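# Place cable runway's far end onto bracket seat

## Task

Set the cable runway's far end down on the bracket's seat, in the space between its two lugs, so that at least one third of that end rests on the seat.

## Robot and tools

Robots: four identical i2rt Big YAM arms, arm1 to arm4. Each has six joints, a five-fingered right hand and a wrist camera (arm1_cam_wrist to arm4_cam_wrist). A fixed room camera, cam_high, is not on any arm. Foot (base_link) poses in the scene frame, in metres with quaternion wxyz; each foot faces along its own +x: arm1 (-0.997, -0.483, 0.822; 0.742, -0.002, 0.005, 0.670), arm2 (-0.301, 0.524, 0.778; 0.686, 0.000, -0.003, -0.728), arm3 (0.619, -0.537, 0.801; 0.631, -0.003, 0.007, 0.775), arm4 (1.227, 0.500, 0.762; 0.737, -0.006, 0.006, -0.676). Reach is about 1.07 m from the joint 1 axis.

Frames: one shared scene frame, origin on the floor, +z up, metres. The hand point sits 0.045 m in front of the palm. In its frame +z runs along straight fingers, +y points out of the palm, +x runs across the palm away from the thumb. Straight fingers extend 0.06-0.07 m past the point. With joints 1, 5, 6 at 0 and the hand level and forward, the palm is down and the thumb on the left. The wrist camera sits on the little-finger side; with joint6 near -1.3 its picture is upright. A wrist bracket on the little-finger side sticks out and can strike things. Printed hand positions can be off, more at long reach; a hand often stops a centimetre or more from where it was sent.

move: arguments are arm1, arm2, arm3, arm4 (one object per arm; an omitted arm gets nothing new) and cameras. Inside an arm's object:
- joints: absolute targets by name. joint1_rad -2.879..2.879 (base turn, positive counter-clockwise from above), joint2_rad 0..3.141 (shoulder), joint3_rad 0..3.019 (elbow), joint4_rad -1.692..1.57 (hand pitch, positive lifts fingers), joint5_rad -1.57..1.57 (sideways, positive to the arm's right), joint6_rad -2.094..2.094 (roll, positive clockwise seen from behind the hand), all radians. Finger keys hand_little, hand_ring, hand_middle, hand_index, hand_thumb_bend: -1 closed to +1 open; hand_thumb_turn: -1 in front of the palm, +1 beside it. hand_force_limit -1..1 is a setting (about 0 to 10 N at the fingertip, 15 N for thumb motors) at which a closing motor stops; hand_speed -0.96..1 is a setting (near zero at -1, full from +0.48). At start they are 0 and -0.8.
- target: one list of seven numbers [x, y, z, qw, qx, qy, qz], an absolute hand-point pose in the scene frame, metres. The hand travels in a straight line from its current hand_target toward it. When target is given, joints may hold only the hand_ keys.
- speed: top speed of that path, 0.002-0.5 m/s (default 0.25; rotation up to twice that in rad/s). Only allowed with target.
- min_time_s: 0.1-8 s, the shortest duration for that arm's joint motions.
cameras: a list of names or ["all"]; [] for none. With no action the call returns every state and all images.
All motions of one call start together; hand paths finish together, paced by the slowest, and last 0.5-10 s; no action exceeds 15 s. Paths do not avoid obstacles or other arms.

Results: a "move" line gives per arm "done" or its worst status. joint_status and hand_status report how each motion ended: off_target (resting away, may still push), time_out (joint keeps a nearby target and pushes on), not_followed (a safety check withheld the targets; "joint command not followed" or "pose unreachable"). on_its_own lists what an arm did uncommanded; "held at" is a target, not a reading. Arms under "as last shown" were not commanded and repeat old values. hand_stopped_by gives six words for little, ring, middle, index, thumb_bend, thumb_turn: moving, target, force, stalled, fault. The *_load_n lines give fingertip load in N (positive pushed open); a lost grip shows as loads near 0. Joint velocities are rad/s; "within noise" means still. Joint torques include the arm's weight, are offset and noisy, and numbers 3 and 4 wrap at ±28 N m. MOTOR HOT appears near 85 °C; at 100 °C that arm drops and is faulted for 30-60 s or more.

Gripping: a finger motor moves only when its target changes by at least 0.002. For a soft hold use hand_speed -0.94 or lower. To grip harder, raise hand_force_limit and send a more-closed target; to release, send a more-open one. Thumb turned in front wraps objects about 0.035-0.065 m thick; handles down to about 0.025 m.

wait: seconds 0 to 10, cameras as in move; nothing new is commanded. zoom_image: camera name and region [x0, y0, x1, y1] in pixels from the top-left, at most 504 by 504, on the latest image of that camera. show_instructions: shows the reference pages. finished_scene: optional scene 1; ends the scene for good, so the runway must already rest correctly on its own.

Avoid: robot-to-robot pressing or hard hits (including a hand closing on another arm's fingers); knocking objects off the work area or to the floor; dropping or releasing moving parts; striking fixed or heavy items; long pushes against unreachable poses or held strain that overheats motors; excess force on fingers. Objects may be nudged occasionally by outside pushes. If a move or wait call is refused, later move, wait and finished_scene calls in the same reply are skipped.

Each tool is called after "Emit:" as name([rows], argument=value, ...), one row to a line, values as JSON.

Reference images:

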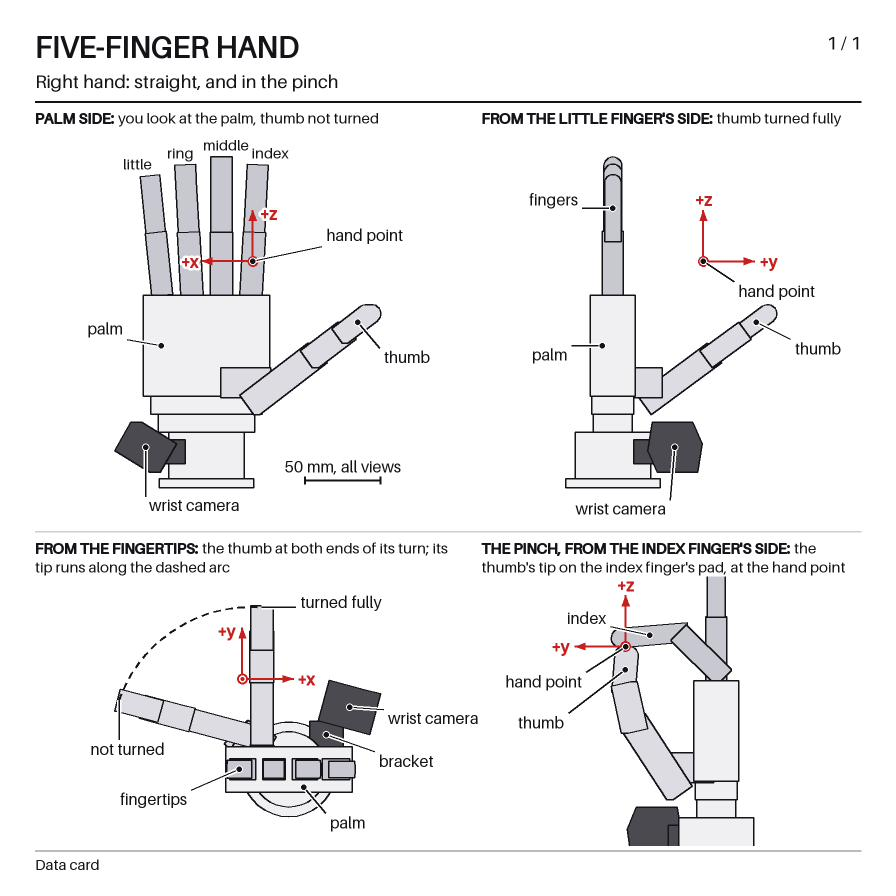

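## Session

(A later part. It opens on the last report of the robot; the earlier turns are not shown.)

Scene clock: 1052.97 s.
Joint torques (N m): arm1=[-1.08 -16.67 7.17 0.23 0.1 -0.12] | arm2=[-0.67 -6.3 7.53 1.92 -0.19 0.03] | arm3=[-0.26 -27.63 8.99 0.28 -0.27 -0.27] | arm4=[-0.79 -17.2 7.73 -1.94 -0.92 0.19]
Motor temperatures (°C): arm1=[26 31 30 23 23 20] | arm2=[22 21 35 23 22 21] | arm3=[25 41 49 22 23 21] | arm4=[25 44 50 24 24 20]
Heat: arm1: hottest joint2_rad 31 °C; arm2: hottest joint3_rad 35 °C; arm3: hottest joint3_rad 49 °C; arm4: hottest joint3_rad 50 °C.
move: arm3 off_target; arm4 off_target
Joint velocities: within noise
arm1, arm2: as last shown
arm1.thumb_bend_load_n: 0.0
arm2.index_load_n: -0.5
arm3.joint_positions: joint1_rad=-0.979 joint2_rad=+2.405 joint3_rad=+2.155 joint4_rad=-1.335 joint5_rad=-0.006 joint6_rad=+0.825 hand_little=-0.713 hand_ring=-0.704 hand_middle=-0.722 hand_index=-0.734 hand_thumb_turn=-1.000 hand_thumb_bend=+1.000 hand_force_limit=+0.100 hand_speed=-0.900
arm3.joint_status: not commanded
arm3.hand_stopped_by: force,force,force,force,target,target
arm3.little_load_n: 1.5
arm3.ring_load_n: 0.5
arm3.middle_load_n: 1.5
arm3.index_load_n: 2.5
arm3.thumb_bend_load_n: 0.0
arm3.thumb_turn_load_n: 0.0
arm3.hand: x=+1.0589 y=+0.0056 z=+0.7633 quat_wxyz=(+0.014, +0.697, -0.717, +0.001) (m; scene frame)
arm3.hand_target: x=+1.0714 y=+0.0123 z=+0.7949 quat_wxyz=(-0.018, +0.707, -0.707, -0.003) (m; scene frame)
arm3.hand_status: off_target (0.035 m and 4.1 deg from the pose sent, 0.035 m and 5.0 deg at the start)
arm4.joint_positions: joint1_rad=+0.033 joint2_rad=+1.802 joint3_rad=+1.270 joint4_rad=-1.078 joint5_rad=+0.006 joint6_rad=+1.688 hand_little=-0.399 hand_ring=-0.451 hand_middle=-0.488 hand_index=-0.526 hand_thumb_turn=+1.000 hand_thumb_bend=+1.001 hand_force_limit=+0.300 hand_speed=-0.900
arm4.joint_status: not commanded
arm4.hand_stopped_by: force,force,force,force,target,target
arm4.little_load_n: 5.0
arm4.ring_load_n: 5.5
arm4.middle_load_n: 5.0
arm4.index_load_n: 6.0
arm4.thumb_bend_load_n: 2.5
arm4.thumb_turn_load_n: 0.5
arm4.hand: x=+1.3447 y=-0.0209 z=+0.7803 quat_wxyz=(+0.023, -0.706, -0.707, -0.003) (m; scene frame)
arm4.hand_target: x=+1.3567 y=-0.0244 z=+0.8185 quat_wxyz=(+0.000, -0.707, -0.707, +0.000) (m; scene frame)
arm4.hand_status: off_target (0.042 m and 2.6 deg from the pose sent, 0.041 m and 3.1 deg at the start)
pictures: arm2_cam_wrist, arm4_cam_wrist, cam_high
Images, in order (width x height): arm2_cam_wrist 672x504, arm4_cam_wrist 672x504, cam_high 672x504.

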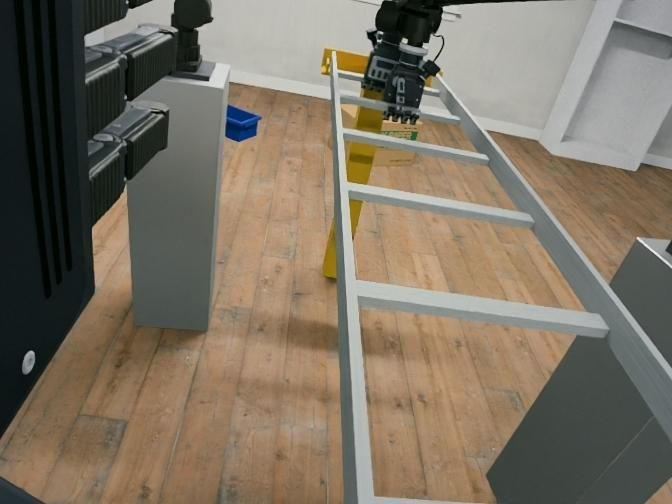

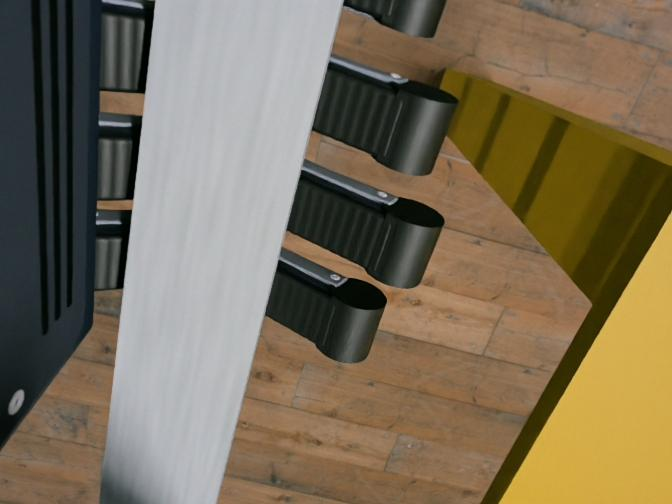

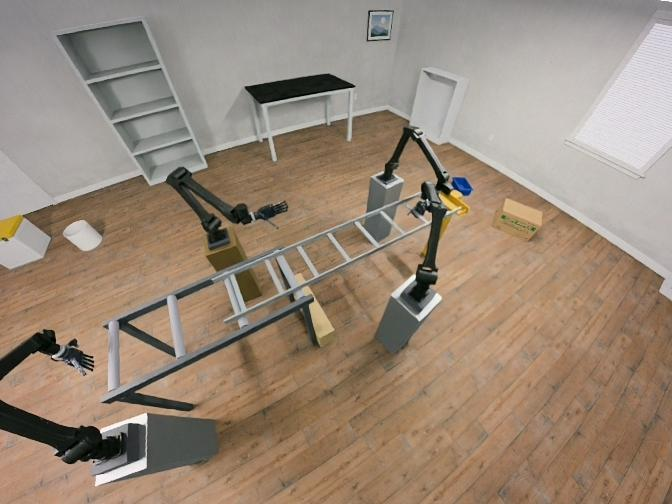

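Emit:
move(arm3={"target": [1.0680, 0.0130, 0.7750, -0.018, 0.7071, -0.7071, -0.004], "speed": 0.04}, arm4={"target": [1.3530, -0.0250, 0.7930, 0, -0.7071, -0.7071, 0], "speed": 0.04}, cameras=["arm2_cam_wrist", "arm4_cam_wrist", "cam_high"])

Emit:
zoom_image(camera="arm2_cam_wrist", region=[310, 30, 360, 80])

Emit:
zoom_image(camera="cam_high", region=[435, 185, 475, 225])

Scene clock: 1062.77 s.
Joint torques (N m): arm1=[-1.44 -16.62 7.21 0.27 0.1 -0.13] | arm2=[-0.79 -6.36 7.28 1.96 -0.09 -0.01] | arm3=[-0.03 -27.34 8.27 0.39 -0.29 -0.2] | arm4=[-1.32 -16.73 6.76 -1.29 -0.85 0.12]
Motor temperatures (°C): arm1=[26 31 30 23 23 20] | arm2=[22 21 35 23 22 21] | arm3=[25 41 46 22 23 21] | arm4=[25 43 50 23 24 20]
Heat: arm1: hottest joint2_rad 31 °C; arm2: hottest joint3_rad 35 °C; arm3: hottest joint3_rad 46 °C; arm4: hottest joint3_rad 50 °C.
move: arm3 off_target; arm4 off_target
Joint velocities: within noise
arm1, arm2: as last shown
arm2.index_load_n: 0.0
arm3.joint_positions: joint1_rad=-0.979 joint2_rad=+2.410 joint3_rad=+2.125 joint4_rad=-1.289 joint5_rad=-0.006 joint6_rad=+0.821 hand_little=-0.713 hand_ring=-0.704 hand_middle=-0.722 hand_index=-0.734 hand_thumb_turn=-1.000 hand_thumb_bend=+1.000 hand_force_limit=+0.100 hand_speed=-0.900
arm3.joint_status: not commanded
arm3.hand_stopped_by: force,force,force,force,target,target
arm3.little_load_n: 0.5
arm3.ring_load_n: 0.5
arm3.middle_load_n: 1.5
arm3.index_load_n: 3.0
arm3.thumb_bend_load_n: 0.0
arm3.thumb_turn_load_n: 0.0
arm3.hand: x=+1.0590 y=+0.0054 z=+0.7484 quat_wxyz=(+0.009, +0.698, -0.716, +0.001) (m; scene frame)
arm3.hand_target: x=+1.0676 y=+0.0126 z=+0.7750 quat_wxyz=(-0.018, +0.707, -0.707, -0.003) (m; scene frame)
arm3.hand_status: off_target (0.029 m and 3.4 deg from the pose sent, 0.017 m and 4.1 deg at the start)
arm4.joint_positions: joint1_rad=+0.033 joint2_rad=+1.825 joint3_rad=+1.249 joint4_rad=-1.032 joint5_rad=+0.004 joint6_rad=+1.688 hand_little=-0.400 hand_ring=-0.451 hand_middle=-0.488 hand_index=-0.526 hand_thumb_turn=+1.000 hand_thumb_bend=+1.001 hand_force_limit=+0.300 hand_speed=-0.900
arm4.joint_status: not commanded
arm4.hand_stopped_by: force,force,force,force,target,target
arm4.little_load_n: 2.0
arm4.ring_load_n: 4.5
arm4.middle_load_n: 4.5
arm4.index_load_n: 6.5
arm4.thumb_bend_load_n: 2.0
arm4.thumb_turn_load_n: 0.5
arm4.hand: x=+1.3447 y=-0.0205 z=+0.7623 quat_wxyz=(+0.021, -0.707, -0.707, -0.004) (m; scene frame)
arm4.hand_target: x=+1.3528 y=-0.0246 z=+0.7920 quat_wxyz=(+0.000, -0.707, -0.707, +0.000) (m; scene frame)
arm4.hand_status: off_target (0.032 m and 2.5 deg from the pose sent, 0.016 m and 2.6 deg at the start)
pictures: arm2_cam_wrist, arm4_cam_wrist, cam_high
Images, in order (width x height): arm2_cam_wrist 672x504, arm4_cam_wrist 672x504, cam_high 672x504.

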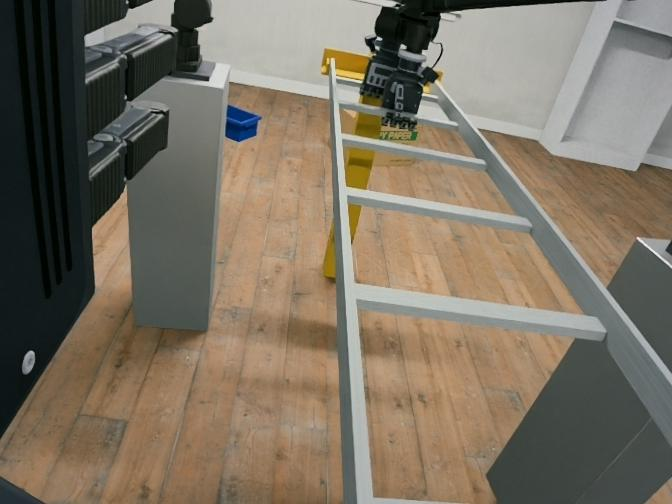

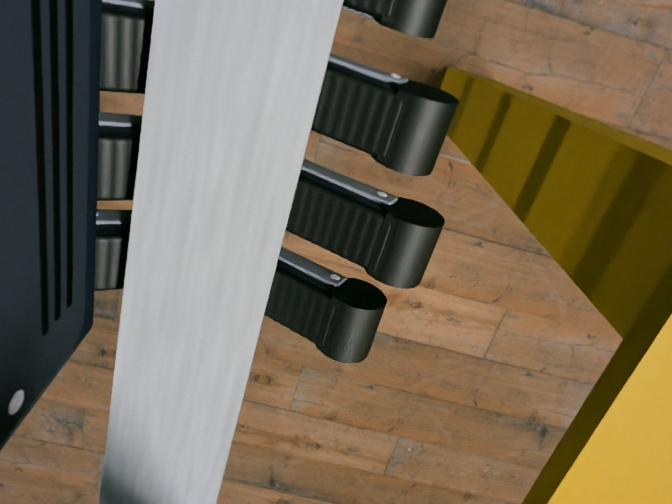

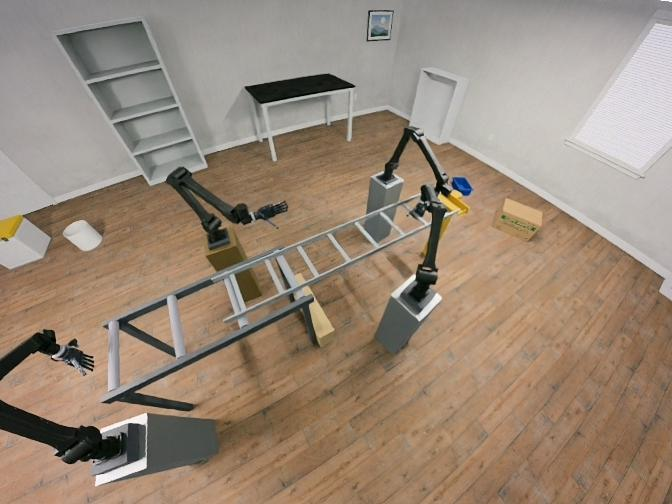

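Scaled by 10.080 from the camera's 672x504 image, which has a finer 960x720 frame.

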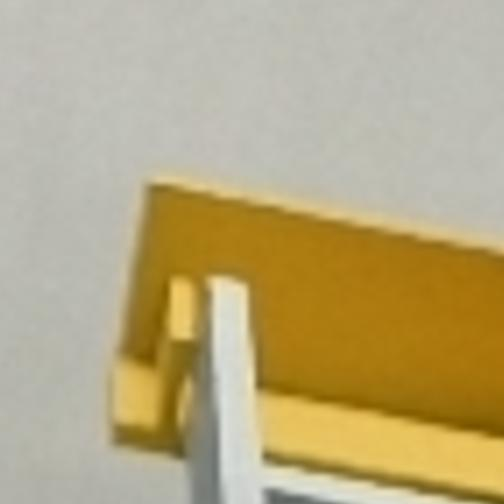

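Scaled by 12.600 from the camera's 672x504 image, which has a finer 960x720 frame.

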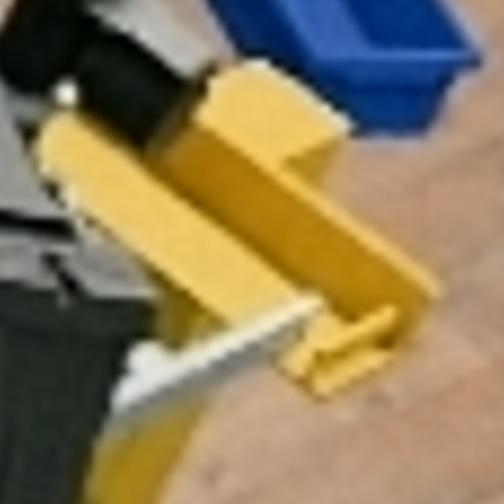

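Emit:
move(arm3={"target": [1.0680, 0.0110, 0.7630, -0.018, 0.7071, -0.7071, -0.004], "speed": 0.03}, arm4={"target": [1.3530, -0.0300, 0.7800, 0, -0.7071, -0.7071, 0], "speed": 0.03}, cameras=["arm2_cam_wrist", "arm4_cam_wrist", "cam_high"])

Emit:
zoom_image(camera="arm2_cam_wrist", region=[310, 30, 360, 80])

Emit:
zoom_image(camera="cam_high", region=[435, 185, 475, 225])

Scene clock: 1087.87 s.
Joint torques (N m): arm1=[-1.26 -16.73 7.21 0.32 0.09 -0.14] | arm2=[-0.79 -5.83 7.53 2.02 -0.16 0.04] | arm3=[-0.21 -26.7 7.41 0.59 -0.18 -0.05] | arm4=[-1.32 -14.86 7.04 -0.61 -0.81 0.11]
Motor temperatures (°C): arm1=[26 31 30 23 23 20] | arm2=[22 21 35 23 22 21] | arm3=[25 39 44 22 23 20] | arm4=[25 41 47 23 24 20]
Heat: arm1: hottest joint2_rad 31 °C; arm2: hottest joint3_rad 35 °C; arm3: hottest joint3_rad 44 °C; arm4: hottest joint3_rad 47 °C.
move: arm3 off_target; arm4 off_target
Joint velocities: within noise
arm1: as last shown
arm2.joint_positions: joint1_rad=+0.778 joint2_rad=+1.253 joint3_rad=+0.607 joint4_rad=+0.615 joint5_rad=-0.856 joint6_rad=-1.578 hand_little=+1.000 hand_ring=+1.000 hand_middle=+1.000 hand_index=+1.000 hand_thumb_turn=+1.000 hand_thumb_bend=+1.000 hand_force_limit=+0.000 hand_speed=-0.800
arm2.joint_status: not commanded
arm2.hand_stopped_by: target,target,target,target,target,target
arm2.little_load_n: 0.0
arm2.ring_load_n: 0.0
arm2.middle_load_n: 0.0
arm2.index_load_n: 0.0
arm2.thumb_bend_load_n: 0.0
arm2.thumb_turn_load_n: 0.0
arm2.hand: x=+0.1201 y=+0.2046 z=+1.0244 quat_wxyz=(-0.006, +0.713, -0.003, +0.702) (m; scene frame)
arm2.hand_target: x=+0.1199 y=+0.2000 z=+1.0301 quat_wxyz=(+0.000, +0.707, +0.000, +0.707) (m; scene frame)
arm2.hand_status: not commanded
arm3.joint_positions: joint1_rad=-0.979 joint2_rad=+2.410 joint3_rad=+2.117 joint4_rad=-1.269 joint5_rad=-0.010 joint6_rad=+0.801 hand_little=-0.713 hand_ring=-0.704 hand_middle=-0.722 hand_index=-0.734 hand_thumb_turn=-1.000 hand_thumb_bend=+1.000 hand_force_limit=+0.100 hand_speed=-0.900
arm3.joint_status: not commanded
arm3.hand_stopped_by: force,force,force,force,target,target
arm3.little_load_n: 0.5
arm3.ring_load_n: 0.0
arm3.middle_load_n: 0.0
arm3.index_load_n: 0.5
arm3.thumb_bend_load_n: 0.0
arm3.thumb_turn_load_n: 0.0
arm3.hand: x=+1.0596 y=+0.0066 z=+0.7456 quat_wxyz=(+0.002, +0.705, -0.709, -0.001) (m; scene frame)
arm3.hand_target: x=+1.0678 y=+0.0109 z=+0.7630 quat_wxyz=(-0.018, +0.707, -0.707, -0.004) (m; scene frame)
arm3.hand_status: off_target (0.020 m and 2.4 deg from the pose sent, 0.018 m and 3.4 deg at the start)
arm4.joint_positions: joint1_rad=+0.033 joint2_rad=+1.825 joint3_rad=+1.248 joint4_rad=-1.027 joint5_rad=+0.003 joint6_rad=+1.688 hand_little=-0.400 hand_ring=-0.451 hand_middle=-0.488 hand_index=-0.526 hand_thumb_turn=+1.000 hand_thumb_bend=+1.001 hand_force_limit=+0.300 hand_speed=-0.900
arm4.joint_status: not commanded
arm4.hand_stopped_by: force,force,force,force,target,target
arm4.little_load_n: 2.0
arm4.ring_load_n: 3.5
arm4.middle_load_n: 3.5
arm4.index_load_n: 5.5
arm4.thumb_bend_load_n: 2.0
arm4.thumb_turn_load_n: 0.5
arm4.hand: x=+1.3449 y=-0.0211 z=+0.7621 quat_wxyz=(+0.020, -0.707, -0.707, -0.003) (m; scene frame)
arm4.hand_target: x=+1.3529 y=-0.0297 z=+0.7799 quat_wxyz=(+0.000, -0.707, -0.707, +0.000) (m; scene frame)
arm4.hand_status: off_target (0.022 m and 2.3 deg from the pose sent, 0.022 m and 2.5 deg at the start)
pictures: arm2_cam_wrist, arm4_cam_wrist, cam_high
Images, in order (width x height): arm2_cam_wrist 672x504, arm4_cam_wrist 672x504, cam_high 672x504.

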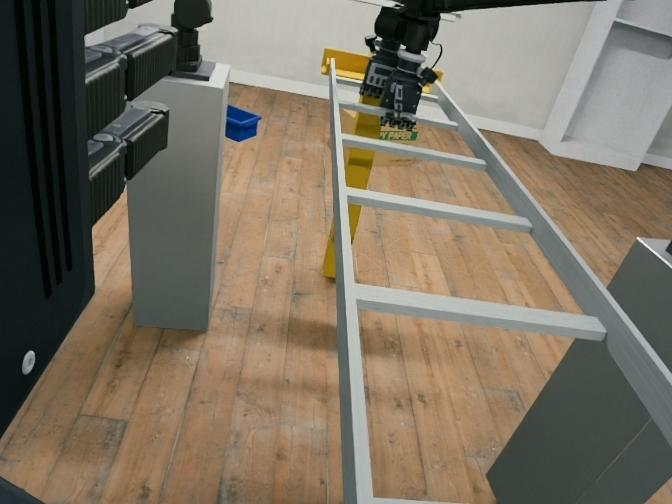

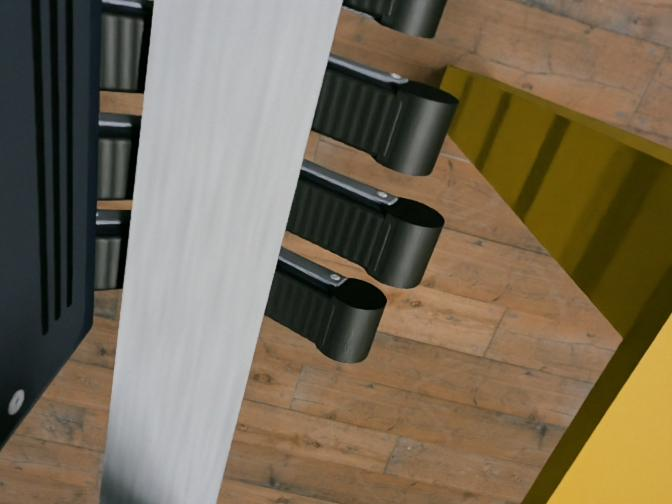

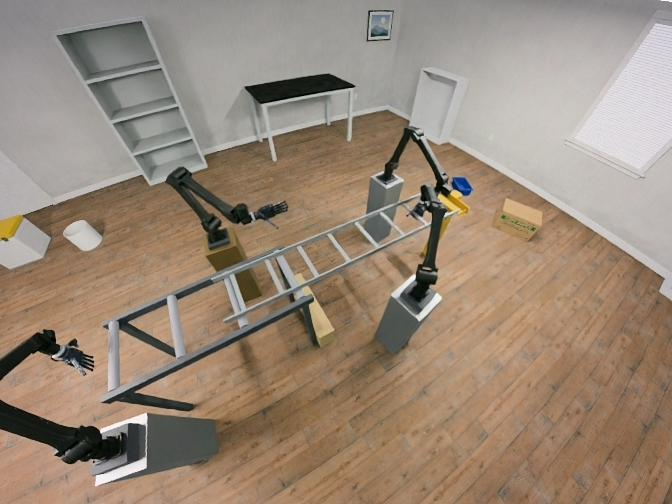

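Scaled by 10.080 from the camera's 672x504 image, which has a finer 960x720 frame.

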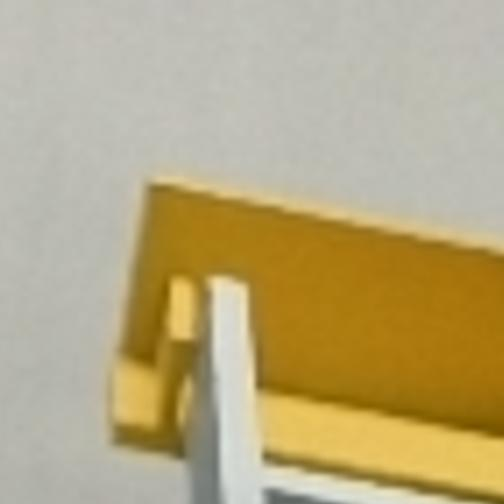

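Scaled by 12.600 from the camera's 672x504 image, which has a finer 960x720 frame.

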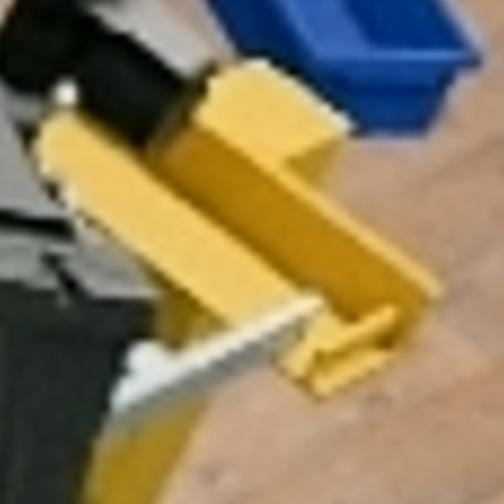

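Emit:
move(arm3={"target": [1.0660, 0.0110, 0.7580, -0.018, 0.7071, -0.7071, -0.004], "speed": 0.03}, arm4={"target": [1.3520, -0.0300, 0.7650, 0, -0.7071, -0.7071, 0], "speed": 0.03}, cameras=["arm2_cam_wrist", "arm4_cam_wrist", "cam_high"])

Emit:
zoom_image(camera="arm2_cam_wrist", region=[310, 30, 360, 80])

Emit:
zoom_image(camera="cam_high", region=[435, 185, 475, 225])

Scene clock: 1093.57 s.
Joint torques (N m): arm1=[-1.03 -17.08 7.23 0.25 0.11 -0.16] | arm2=[-0.67 -6.18 7.47 1.96 -0.17 0.03] | arm3=[-0.09 -26.58 7.1 0.49 -0.14 -0.03] | arm4=[-1.44 -13.33 6.38 0.24 -0.68 0.1]
Motor temperatures (°C): arm1=[26 31 30 23 23 20] | arm2=[22 21 35 23 22 21] | arm3=[25 38 43 22 23 20] | arm4=[25 41 47 23 24 20]
Heat: arm1: hottest joint2_rad 31 °C; arm2: hottest joint3_rad 35 °C; arm3: hottest joint3_rad 43 °C; arm4: hottest joint3_rad 47 °C.
move: arm3 off_target; arm4 off_target
Joint velocities: within noise
arm1, arm2: as last shown
arm3.joint_positions: joint1_rad=-0.979 joint2_rad=+2.410 joint3_rad=+2.109 joint4_rad=-1.252 joint5_rad=-0.011 joint6_rad=+0.801 hand_little=-0.713 hand_ring=-0.704 hand_middle=-0.722 hand_index=-0.734 hand_thumb_turn=-1.000 hand_thumb_bend=+1.000 hand_force_limit=+0.100 hand_speed=-0.900
arm3.joint_status: not commanded
arm3.hand_stopped_by: force,force,force,force,target,target
arm3.little_load_n: 0.0
arm3.ring_load_n: 0.0
arm3.middle_load_n: 0.5
arm3.index_load_n: 0.0
arm3.thumb_bend_load_n: 0.0
arm3.thumb_turn_load_n: 0.0
arm3.hand: x=+1.0603 y=+0.0074 z=+0.7423 quat_wxyz=(-0.002, +0.705, -0.709, -0.002) (m; scene frame)
arm3.hand_target: x=+1.0658 y=+0.0109 z=+0.7580 quat_wxyz=(-0.018, +0.707, -0.707, -0.004) (m; scene frame)
arm3.hand_status: off_target (0.017 m and 1.9 deg from the pose sent, 0.015 m and 2.4 deg at the start)
arm4.joint_positions: joint1_rad=+0.033 joint2_rad=+1.825 joint3_rad=+1.242 joint4_rad=-1.015 joint5_rad=+0.000 joint6_rad=+1.688 hand_little=-0.400 hand_ring=-0.451 hand_middle=-0.488 hand_index=-0.526 hand_thumb_turn=+1.000 hand_thumb_bend=+1.000 hand_force_limit=+0.300 hand_speed=-0.900
arm4.joint_status: not commanded
arm4.hand_stopped_by: force,force,force,force,target,target
arm4.little_load_n: 0.5
arm4.ring_load_n: 1.0
arm4.middle_load_n: 1.5
arm4.index_load_n: 3.5
arm4.thumb_bend_load_n: 1.0
arm4.thumb_turn_load_n: 0.0
arm4.hand: x=+1.3454 y=-0.0219 z=+0.7608 quat_wxyz=(+0.016, -0.707, -0.707, -0.002) (m; scene frame)
arm4.hand_target: x=+1.3519 y=-0.0298 z=+0.7651 quat_wxyz=(+0.000, -0.707, -0.707, +0.000) (m; scene frame)
arm4.hand_status: off_target (0.011 m and 1.9 deg from the pose sent, 0.012 m and 2.3 deg at the start)
pictures: arm2_cam_wrist, arm4_cam_wrist, cam_high
Images, in order (width x height): arm2_cam_wrist 672x504, arm4_cam_wrist 672x504, cam_high 672x504.

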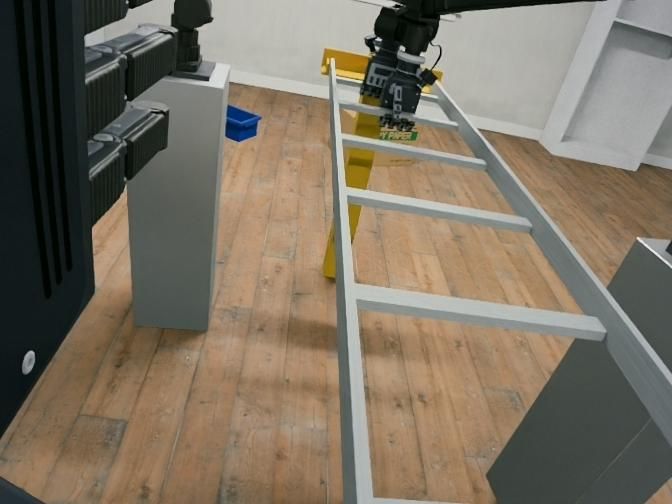

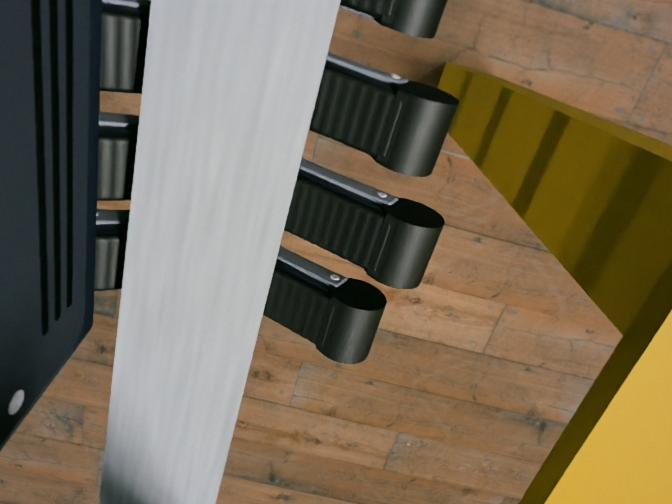

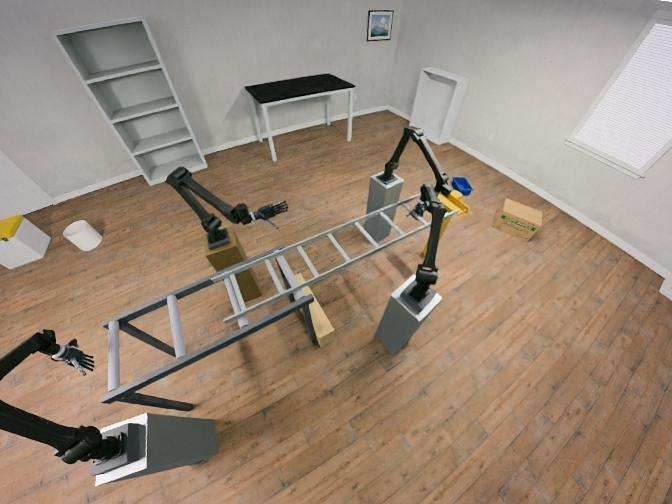

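Scaled by 10.080 from the camera's 672x504 image, which has a finer 960x720 frame.

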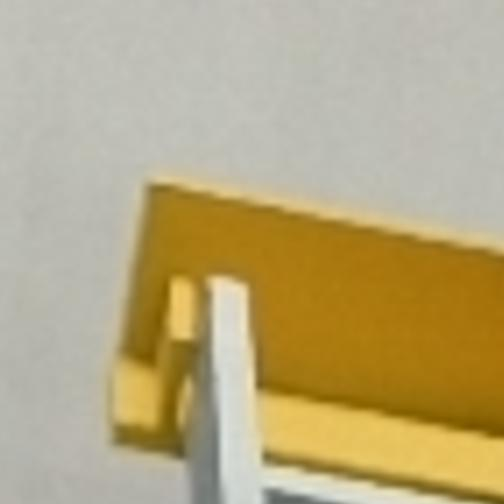

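Scaled by 12.600 from the camera's 672x504 image, which has a finer 960x720 frame.

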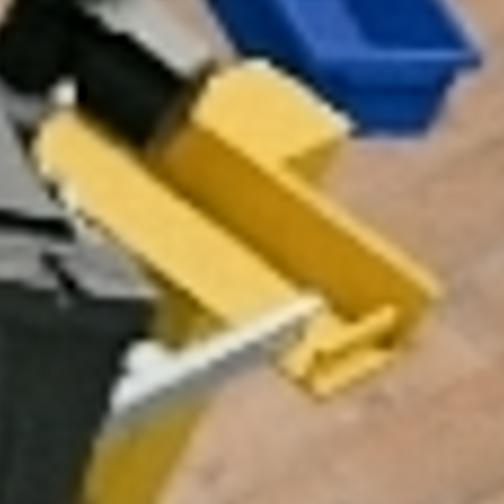

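Emit:
move(arm3={"joints": {"hand_little": 1, "hand_ring": 1, "hand_middle": 1, "hand_index": 1, "hand_speed": -0.5}}, arm4={"target": [1.3500, -0.0280, 0.7560, 0, -0.7071, -0.7071, 0], "speed": 0.03}, cameras=["arm3_cam_wrist"])

Emit:
move(arm4={"joints": {"hand_little": 1, "hand_ring": 1, "hand_middle": 1, "hand_index": 1, "hand_speed": -0.6}}, cameras=["arm2_cam_wrist", "arm4_cam_wrist", "cam_high"])

Emit:
zoom_image(camera="arm2_cam_wrist", region=[310, 30, 360, 80])

Emit:
zoom_image(camera="cam_high", region=[435, 185, 475, 225])

Scene clock: 1117.23 s.
Joint torques (N m): arm1=[-0.85 -16.62 7.17 0.29 0.08 -0.12] | arm2=[-0.67 -6.42 7.47 2.06 -0.16 0] | arm3=[0.03 -26.58 7.12 0.46 -0.12 -0.03] | arm4=[-1.55 -12.81 5.55 0.18 -0.4 0.07]
Motor temperatures (°C): arm1=[26 31 30 23 23 20] | arm2=[22 21 35 23 22 21] | arm3=[25 37 40 22 23 20] | arm4=[25 39 46 23 23 20]
Heat: arm1: hottest joint2_rad 31 °C; arm2: hottest joint3_rad 35 °C; arm3: hottest joint3_rad 40 °C; arm4: hottest joint3_rad 46 °C.
move: arm3 done; arm4 done
Joint velocities: within noise
arm1.joint_positions: joint1_rad=+0.408 joint2_rad=+1.916 joint3_rad=+1.285 joint4_rad=-0.963 joint5_rad=+0.006 joint6_rad=-1.261 hand_little=+1.000 hand_ring=+1.000 hand_middle=+1.000 hand_index=+1.000 hand_thumb_turn=+1.000 hand_thumb_bend=+1.000 hand_force_limit=+0.000 hand_speed=-0.800
arm1.joint_status: not commanded
arm1.hand_stopped_by: target,target,target,target,target,target
arm1.little_load_n: 0.0
arm1.ring_load_n: 0.0
arm1.middle_load_n: 0.0
arm1.index_load_n: -0.5
arm1.thumb_bend_load_n: 0.0
arm1.thumb_turn_load_n: 0.0
arm1.hand: x=-1.0906 y=-0.0217 z=+0.7907 quat_wxyz=(+0.013, +0.709, +0.705, -0.007) (m; scene frame)
arm1.hand_target: x=-1.0899 y=-0.0152 z=+0.8000 quat_wxyz=(+0.000, +0.707, +0.707, +0.000) (m; scene frame)
arm1.hand_status: not commanded
arm2: as last shown
arm3.joint_positions: joint1_rad=-0.979 joint2_rad=+2.410 joint3_rad=+2.109 joint4_rad=-1.251 joint5_rad=-0.011 joint6_rad=+0.801 hand_little=+1.000 hand_ring=+1.000 hand_middle=+1.000 hand_index=+1.000 hand_thumb_turn=-1.000 hand_thumb_bend=+1.000 hand_force_limit=+0.100 hand_speed=-0.500
arm3.joint_status: all done
arm3.hand_stopped_by: target,target,target,target,target,target
arm3.little_load_n: 0.0
arm3.ring_load_n: 0.0
arm3.middle_load_n: -0.5
arm3.index_load_n: 0.0
arm3.thumb_bend_load_n: -0.5
arm3.thumb_turn_load_n: 0.0
arm3.hand: x=+1.0605 y=+0.0077 z=+0.7423 quat_wxyz=(-0.002, +0.705, -0.709, -0.002) (m; scene frame)
arm3.hand_target: x=+1.0659 y=+0.0110 z=+0.7580 quat_wxyz=(-0.018, +0.707, -0.707, -0.004) (m; scene frame)
arm3.hand_status: not commanded
arm4.joint_positions: joint1_rad=+0.031 joint2_rad=+1.825 joint3_rad=+1.239 joint4_rad=-0.989 joint5_rad=-0.007 joint6_rad=+1.688 hand_little=-0.400 hand_ring=-0.451 hand_middle=-0.489 hand_index=-0.526 hand_thumb_turn=+1.000 hand_thumb_bend=+1.000 hand_force_limit=+0.300 hand_speed=-0.900
arm4.joint_status: not commanded
arm4.hand_stopped_by: force,force,force,force,target,target
arm4.little_load_n: 0.5
arm4.ring_load_n: 0.5
arm4.middle_load_n: 0.5
arm4.index_load_n: 0.0
arm4.thumb_bend_load_n: 0.0
arm4.thumb_turn_load_n: 0.0
arm4.hand: x=+1.3468 y=-0.0272 z=+0.7608 quat_wxyz=(+0.005, -0.707, -0.707, +0.002) (m; scene frame)
arm4.hand_target: x=+1.3500 y=-0.0279 z=+0.7560 quat_wxyz=(+0.000, -0.707, -0.707, +0.000) (m; scene frame)
arm4.hand_status: done (0.006 m and 0.6 deg from the pose sent, 0.009 m and 1.8 deg at the start)
pictures: arm3_cam_wrist
Images, in order (width x height): arm3_cam_wrist 672x504.

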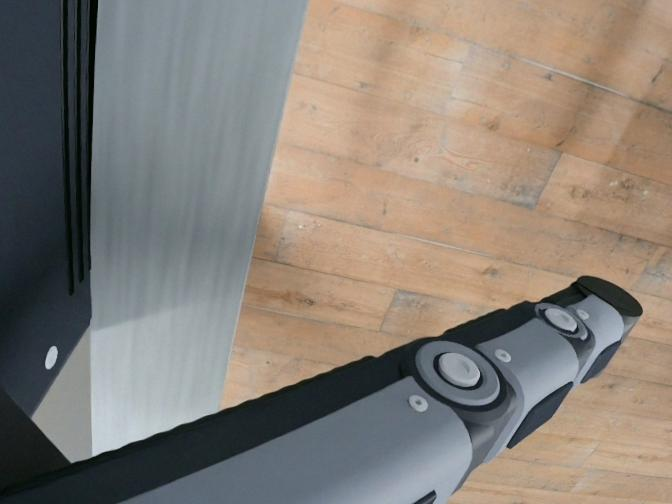

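Scene clock: 1119.10 s.
Joint torques (N m): arm1=[-0.73 -16.85 7.17 0.27 0.09 -0.12] | arm2=[-0.32 -5.89 7.45 1.92 -0.16 0.01] | arm3=[-0.09 -26.64 7.13 0.46 -0.12 -0.03] | arm4=[-1.55 -12.75 5.57 0.03 -0.12 0.07]
Motor temperatures (°C): arm1=[26 31 30 23 23 20] | arm2=[22 21 35 23 22 21] | arm3=[25 37 40 22 23 20] | arm4=[25 39 45 23 23 20]
Heat: arm1: hottest joint2_rad 31 °C; arm2: hottest joint3_rad 35 °C; arm3: hottest joint3_rad 40 °C; arm4: hottest joint3_rad 45 °C.
move: arm4 done
Joint velocities: within noise
arm1, arm2, arm3: as last shown
arm1.index_load_n: 0.0
arm3.middle_load_n: 0.0
arm3.thumb_bend_load_n: 0.0
arm4.joint_positions: joint1_rad=+0.031 joint2_rad=+1.825 joint3_rad=+1.239 joint4_rad=-0.983 joint5_rad=-0.013 joint6_rad=+1.688 hand_little=+1.000 hand_ring=+1.000 hand_middle=+1.000 hand_index=+1.000 hand_thumb_turn=+1.000 hand_thumb_bend=+1.000 hand_force_limit=+0.300 hand_speed=-0.600
arm4.joint_status: all done
arm4.hand_stopped_by: target,target,target,target,target,target
arm4.little_load_n: 0.0
arm4.ring_load_n: 0.0
arm4.middle_load_n: 0.0
arm4.index_load_n: 0.0
arm4.thumb_bend_load_n: 0.0
arm4.thumb_turn_load_n: 0.0
arm4.hand: x=+1.3482 y=-0.0285 z=+0.7614 quat_wxyz=(+0.001, -0.707, -0.707, +0.001) (m; scene frame)
arm4.hand_target: x=+1.3499 y=-0.0279 z=+0.7560 quat_wxyz=(+0.000, -0.707, -0.707, +0.000) (m; scene frame)
arm4.hand_status: not commanded
pictures: arm2_cam_wrist, arm4_cam_wrist, cam_high
Images, in order (width x height): arm2_cam_wrist 672x504, arm4_cam_wrist 672x504, cam_high 672x504.

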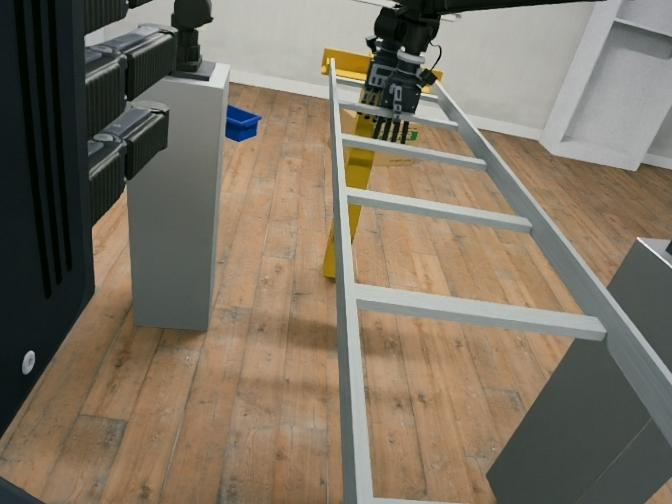

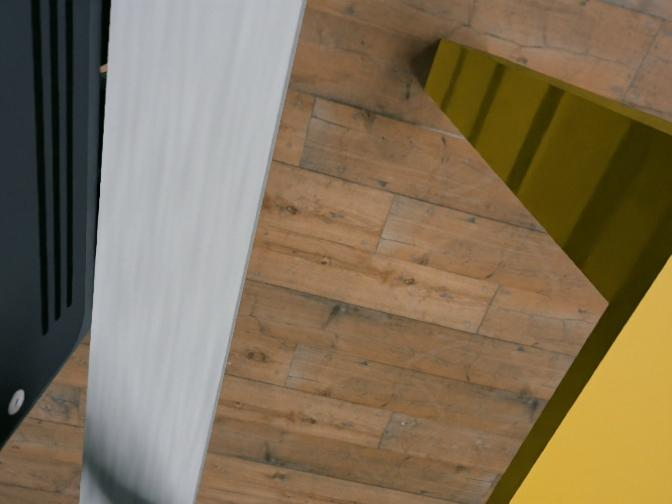

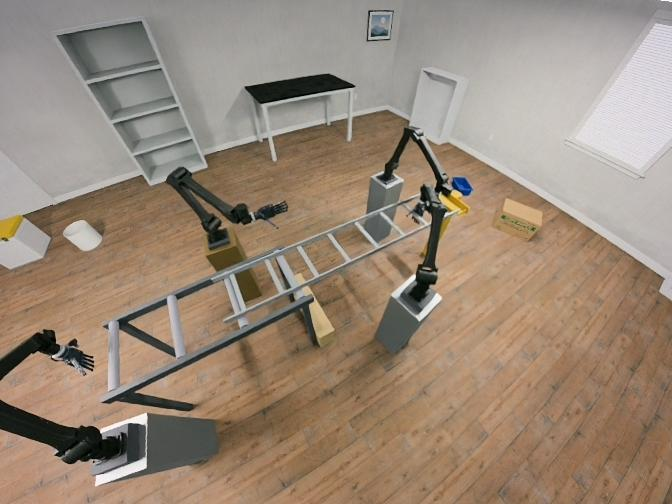

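Scaled by 10.080 from the camera's 672x504 image, which has a finer 960x720 frame.

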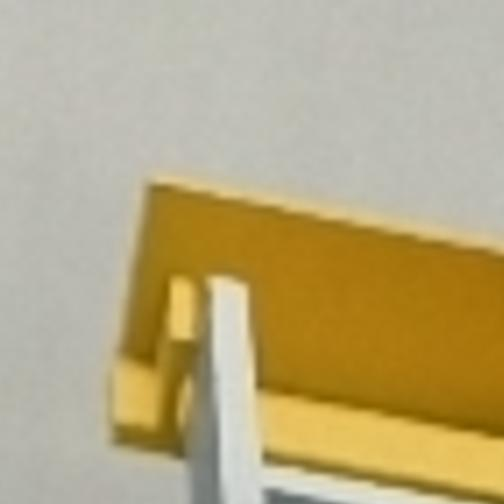

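Scaled by 12.600 from the camera's 672x504 image, which has a finer 960x720 frame.

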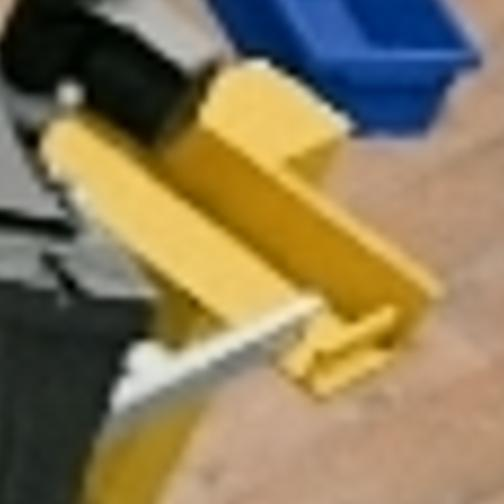

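Emit:
move(arm3={"target": [1.0800, 0.0110, 0.7620, -0.018, 0.7071, -0.7071, -0.004], "speed": 0.05}, arm4={"target": [1.3330, -0.0280, 0.7660, 0, -0.7071, -0.7071, 0], "speed": 0.05}, cameras=["arm3_cam_wrist", "arm4_cam_wrist"])

Scene clock: 1125.57 s.
Joint torques (N m): arm1=[-1.03 -16.32 7.15 0.23 0.09 -0.12] | arm2=[-0.91 -5.95 7.43 2.02 -0.12 0.02] | arm3=[-0.67 -24.29 10.69 -0.14 -0.12 -0.05] | arm4=[-2.26 -14.04 5.79 -0.73 -0.1 -0.07]
Motor temperatures (°C): arm1=[26 31 30 23 23 20] | arm2=[22 21 35 23 22 21] | arm3=[25 37 40 22 23 20] | arm4=[25 39 44 23 23 20]
Heat: arm1: hottest joint2_rad 31 °C; arm2: hottest joint3_rad 35 °C; arm3: hottest joint3_rad 40 °C; arm4: hottest joint3_rad 44 °C.
move: arm3 off_target; arm4 done
Joint velocities: within noise
arm1, arm2: as last shown
arm1.middle_load_n: 0.5
arm3.joint_positions: joint1_rad=-0.984 joint2_rad=+2.410 joint3_rad=+2.125 joint4_rad=-1.268 joint5_rad=-0.012 joint6_rad=+0.789 hand_little=+1.000 hand_ring=+1.000 hand_middle=+1.000 hand_index=+1.000 hand_thumb_turn=-1.000 hand_thumb_bend=+1.000 hand_force_limit=+0.100 hand_speed=-0.500
arm3.joint_status: not commanded
arm3.hand_stopped_by: target,target,target,target,target,target
arm3.little_load_n: 0.0
arm3.ring_load_n: 0.0
arm3.middle_load_n: 0.0
arm3.index_load_n: 0.0
arm3.thumb_bend_load_n: 0.0
arm3.thumb_turn_load_n: 0.0
arm3.hand: x=+1.0641 y=+0.0056 z=+0.7483 quat_wxyz=(-0.002, +0.707, -0.707, -0.002) (m; scene frame)
arm3.hand_target: x=+1.0794 y=+0.0104 z=+0.7622 quat_wxyz=(-0.018, +0.707, -0.707, -0.004) (m; scene frame)
arm3.hand_status: off_target (0.022 m and 1.9 deg from the pose sent, 0.028 m and 1.8 deg at the start)
arm4.joint_positions: joint1_rad=+0.006 joint2_rad=+1.825 joint3_rad=+1.239 joint4_rad=-0.983 joint5_rad=-0.014 joint6_rad=+1.666 hand_little=+1.000 hand_ring=+1.000 hand_middle=+1.000 hand_index=+1.000 hand_thumb_turn=+1.000 hand_thumb_bend=+1.000 hand_force_limit=+0.300 hand_speed=-0.600
arm4.joint_status: not commanded
arm4.hand_stopped_by: target,target,target,target,target,target
arm4.little_load_n: 0.0
arm4.ring_load_n: 0.0
arm4.middle_load_n: 0.0
arm4.index_load_n: 0.0
arm4.thumb_bend_load_n: 0.0
arm4.thumb_turn_load_n: 0.0
arm4.hand: x=+1.3354 y=-0.0301 z=+0.7616 quat_wxyz=(+0.001, -0.708, -0.706, +0.001) (m; scene frame)
arm4.hand_target: x=+1.3329 y=-0.0280 z=+0.7658 quat_wxyz=(+0.000, -0.707, -0.707, +0.000) (m; scene frame)
arm4.hand_status: done (0.005 m and 0.3 deg from the pose sent, 0.016 m and 0.2 deg at the start)
pictures: arm3_cam_wrist, arm4_cam_wrist
Images, in order (width x height): arm3_cam_wrist 672x504, arm4_cam_wrist 672x504.

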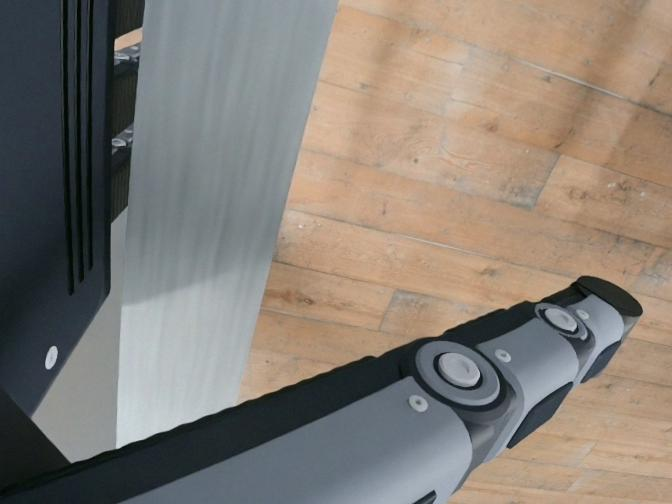

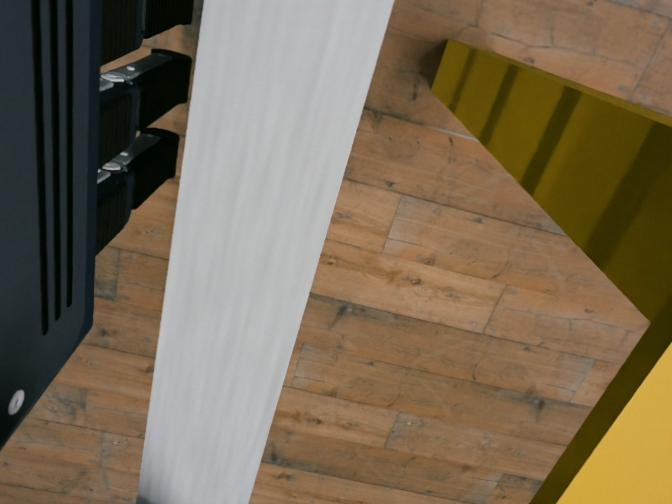

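Emit:
move(arm3={"target": [1.0750, 0.0080, 0.9800, -0.018, 0.7071, -0.7071, -0.004], "speed": 0.12}, arm4={"target": [1.3330, -0.0280, 0.9800, 0, -0.7071, -0.7071, 0], "speed": 0.12}, cameras=["arm2_cam_wrist", "arm3_cam_wrist", "arm4_cam_wrist", "cam_high"])

Scene clock: 1133.20 s.
Joint torques (N m): arm1=[-1.2 -16.97 7.17 0.21 0.09 -0.13] | arm2=[-0.09 -6.83 7.5 1.94 -0.15 0.02] | arm3=[-0.67 -26.29 10.92 -0.16 -0.12 0.02] | arm4=[-2.49 -12.57 10.62 -0.88 -0.09 -0.06]
Motor temperatures (°C): arm1=[26 31 30 23 23 20] | arm2=[22 21 35 23 22 21] | arm3=[25 37 41 22 23 20] | arm4=[25 38 44 23 23 20]
Heat: arm1: hottest joint2_rad 31 °C; arm2: hottest joint3_rad 35 °C; arm3: hottest joint3_rad 41 °C; arm4: hottest joint3_rad 44 °C.
move: arm3 off_target; arm4 off_target
Joint velocities: within noise
arm1, arm2: as last shown
arm1.middle_load_n: 0.0
arm3.joint_positions: joint1_rad=-0.986 joint2_rad=+2.323 joint3_rad=+2.489 joint4_rad=-1.694 joint5_rad=-0.017 joint6_rad=+0.789 hand_little=+1.000 hand_ring=+1.000 hand_middle=+1.000 hand_index=+1.000 hand_thumb_turn=-1.000 hand_thumb_bend=+1.000 hand_force_limit=+0.100 hand_speed=-0.500
arm3.joint_status: not commanded
arm3.hand_stopped_by: target,target,target,target,target,target
arm3.little_load_n: 0.0
arm3.ring_load_n: 0.0
arm3.middle_load_n: 0.0
arm3.index_load_n: 0.0
arm3.thumb_bend_load_n: 0.0
arm3.thumb_turn_load_n: 0.0
arm3.hand: x=+1.0637 y=+0.0075 z=+0.9467 quat_wxyz=(-0.015, +0.707, -0.707, -0.005) (m; scene frame)
arm3.hand_target: x=+1.0736 y=+0.0067 z=+0.9793 quat_wxyz=(-0.044, +0.704, -0.709, -0.006) (m; scene frame)
arm3.hand_status: off_target (0.035 m and 0.4 deg from the pose sent, 0.232 m and 1.9 deg at the start; a joint's target at an end of its range on 29 of 77 steps)
arm4.joint_positions: joint1_rad=+0.003 joint2_rad=+1.645 joint3_rad=+1.547 joint4_rad=-1.515 joint5_rad=-0.014 joint6_rad=+1.659 hand_little=+1.000 hand_ring=+1.000 hand_middle=+1.000 hand_index=+1.000 hand_thumb_turn=+1.000 hand_thumb_bend=+1.000 hand_force_limit=+0.300 hand_speed=-0.600
arm4.joint_status: not commanded
arm4.hand_stopped_by: target,target,target,target,target,target
arm4.little_load_n: 0.0
arm4.ring_load_n: 0.0
arm4.middle_load_n: 0.0
arm4.index_load_n: 0.0
arm4.thumb_bend_load_n: 0.0
arm4.thumb_turn_load_n: 0.0
arm4.hand: x=+1.3358 y=-0.0149 z=+0.9575 quat_wxyz=(+0.017, -0.707, -0.707, -0.012) (m; scene frame)
arm4.hand_target: x=+1.3329 y=-0.0271 z=+0.9798 quat_wxyz=(+0.000, -0.707, -0.707, +0.000) (m; scene frame)
arm4.hand_status: off_target (0.026 m and 2.4 deg from the pose sent, 0.218 m and 0.3 deg at the start)
pictures: arm2_cam_wrist, arm3_cam_wrist, arm4_cam_wrist, cam_high
Images, in order (width x height): arm2_cam_wrist 672x504, arm3_cam_wrist 672x504, arm4_cam_wrist 672x504, cam_high 672x504.

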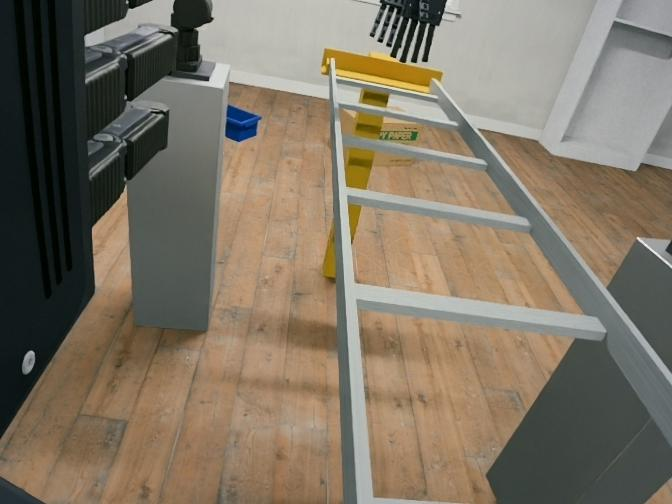

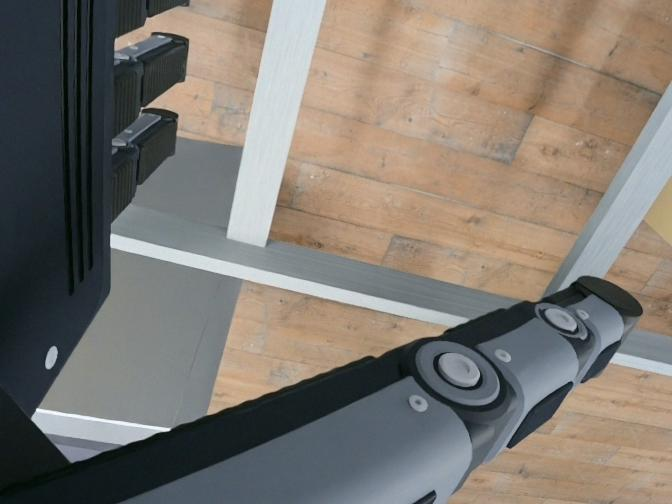

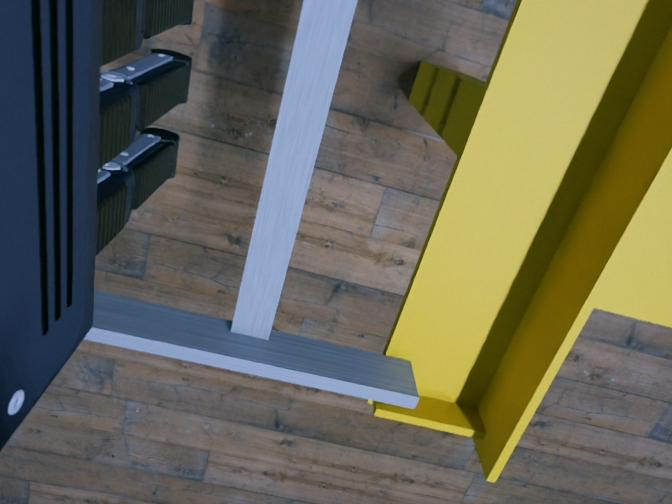

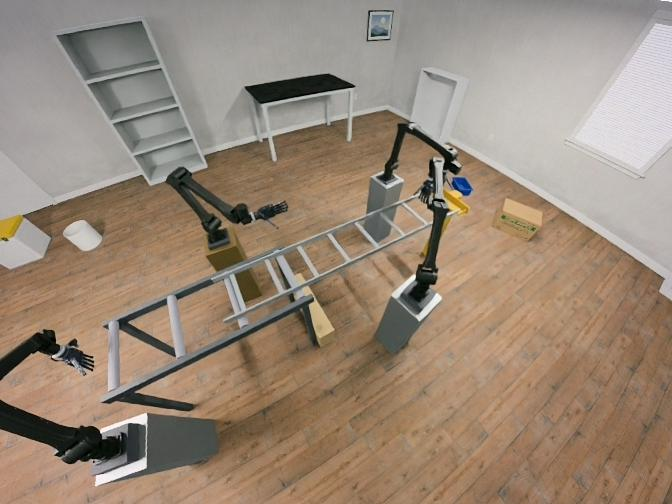

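Emit:
zoom_image(camera="arm4_cam_wrist", region=[340, 310, 520, 490])

Emit:
zoom_image(camera="arm2_cam_wrist", region=[315, 40, 455, 110])

Emit:
zoom_image(camera="cam_high", region=[425, 175, 475, 225])

Scaled by 2.800 from the camera's 672x504 image, which has a finer 960x720 frame.

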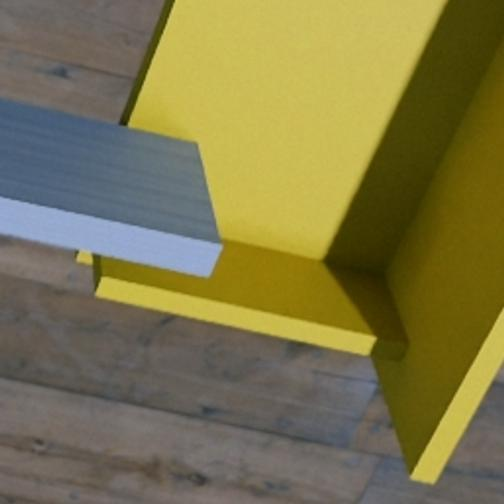

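Scaled by 3.600 from the camera's 672x504 image, which has a finer 960x720 frame.

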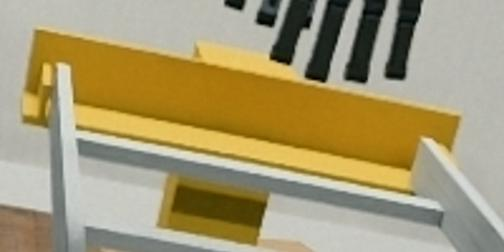

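Scaled by 10.080 from the camera's 672x504 image, which has a finer 960x720 frame.

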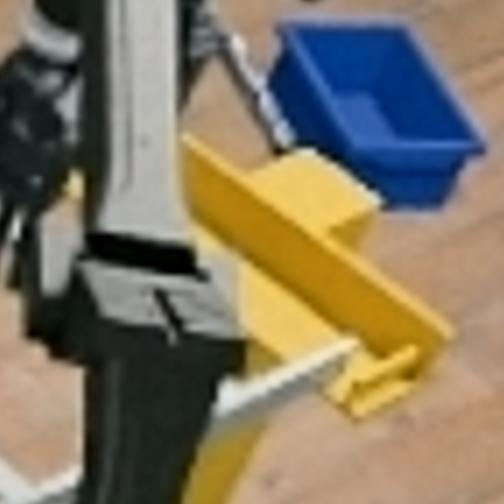

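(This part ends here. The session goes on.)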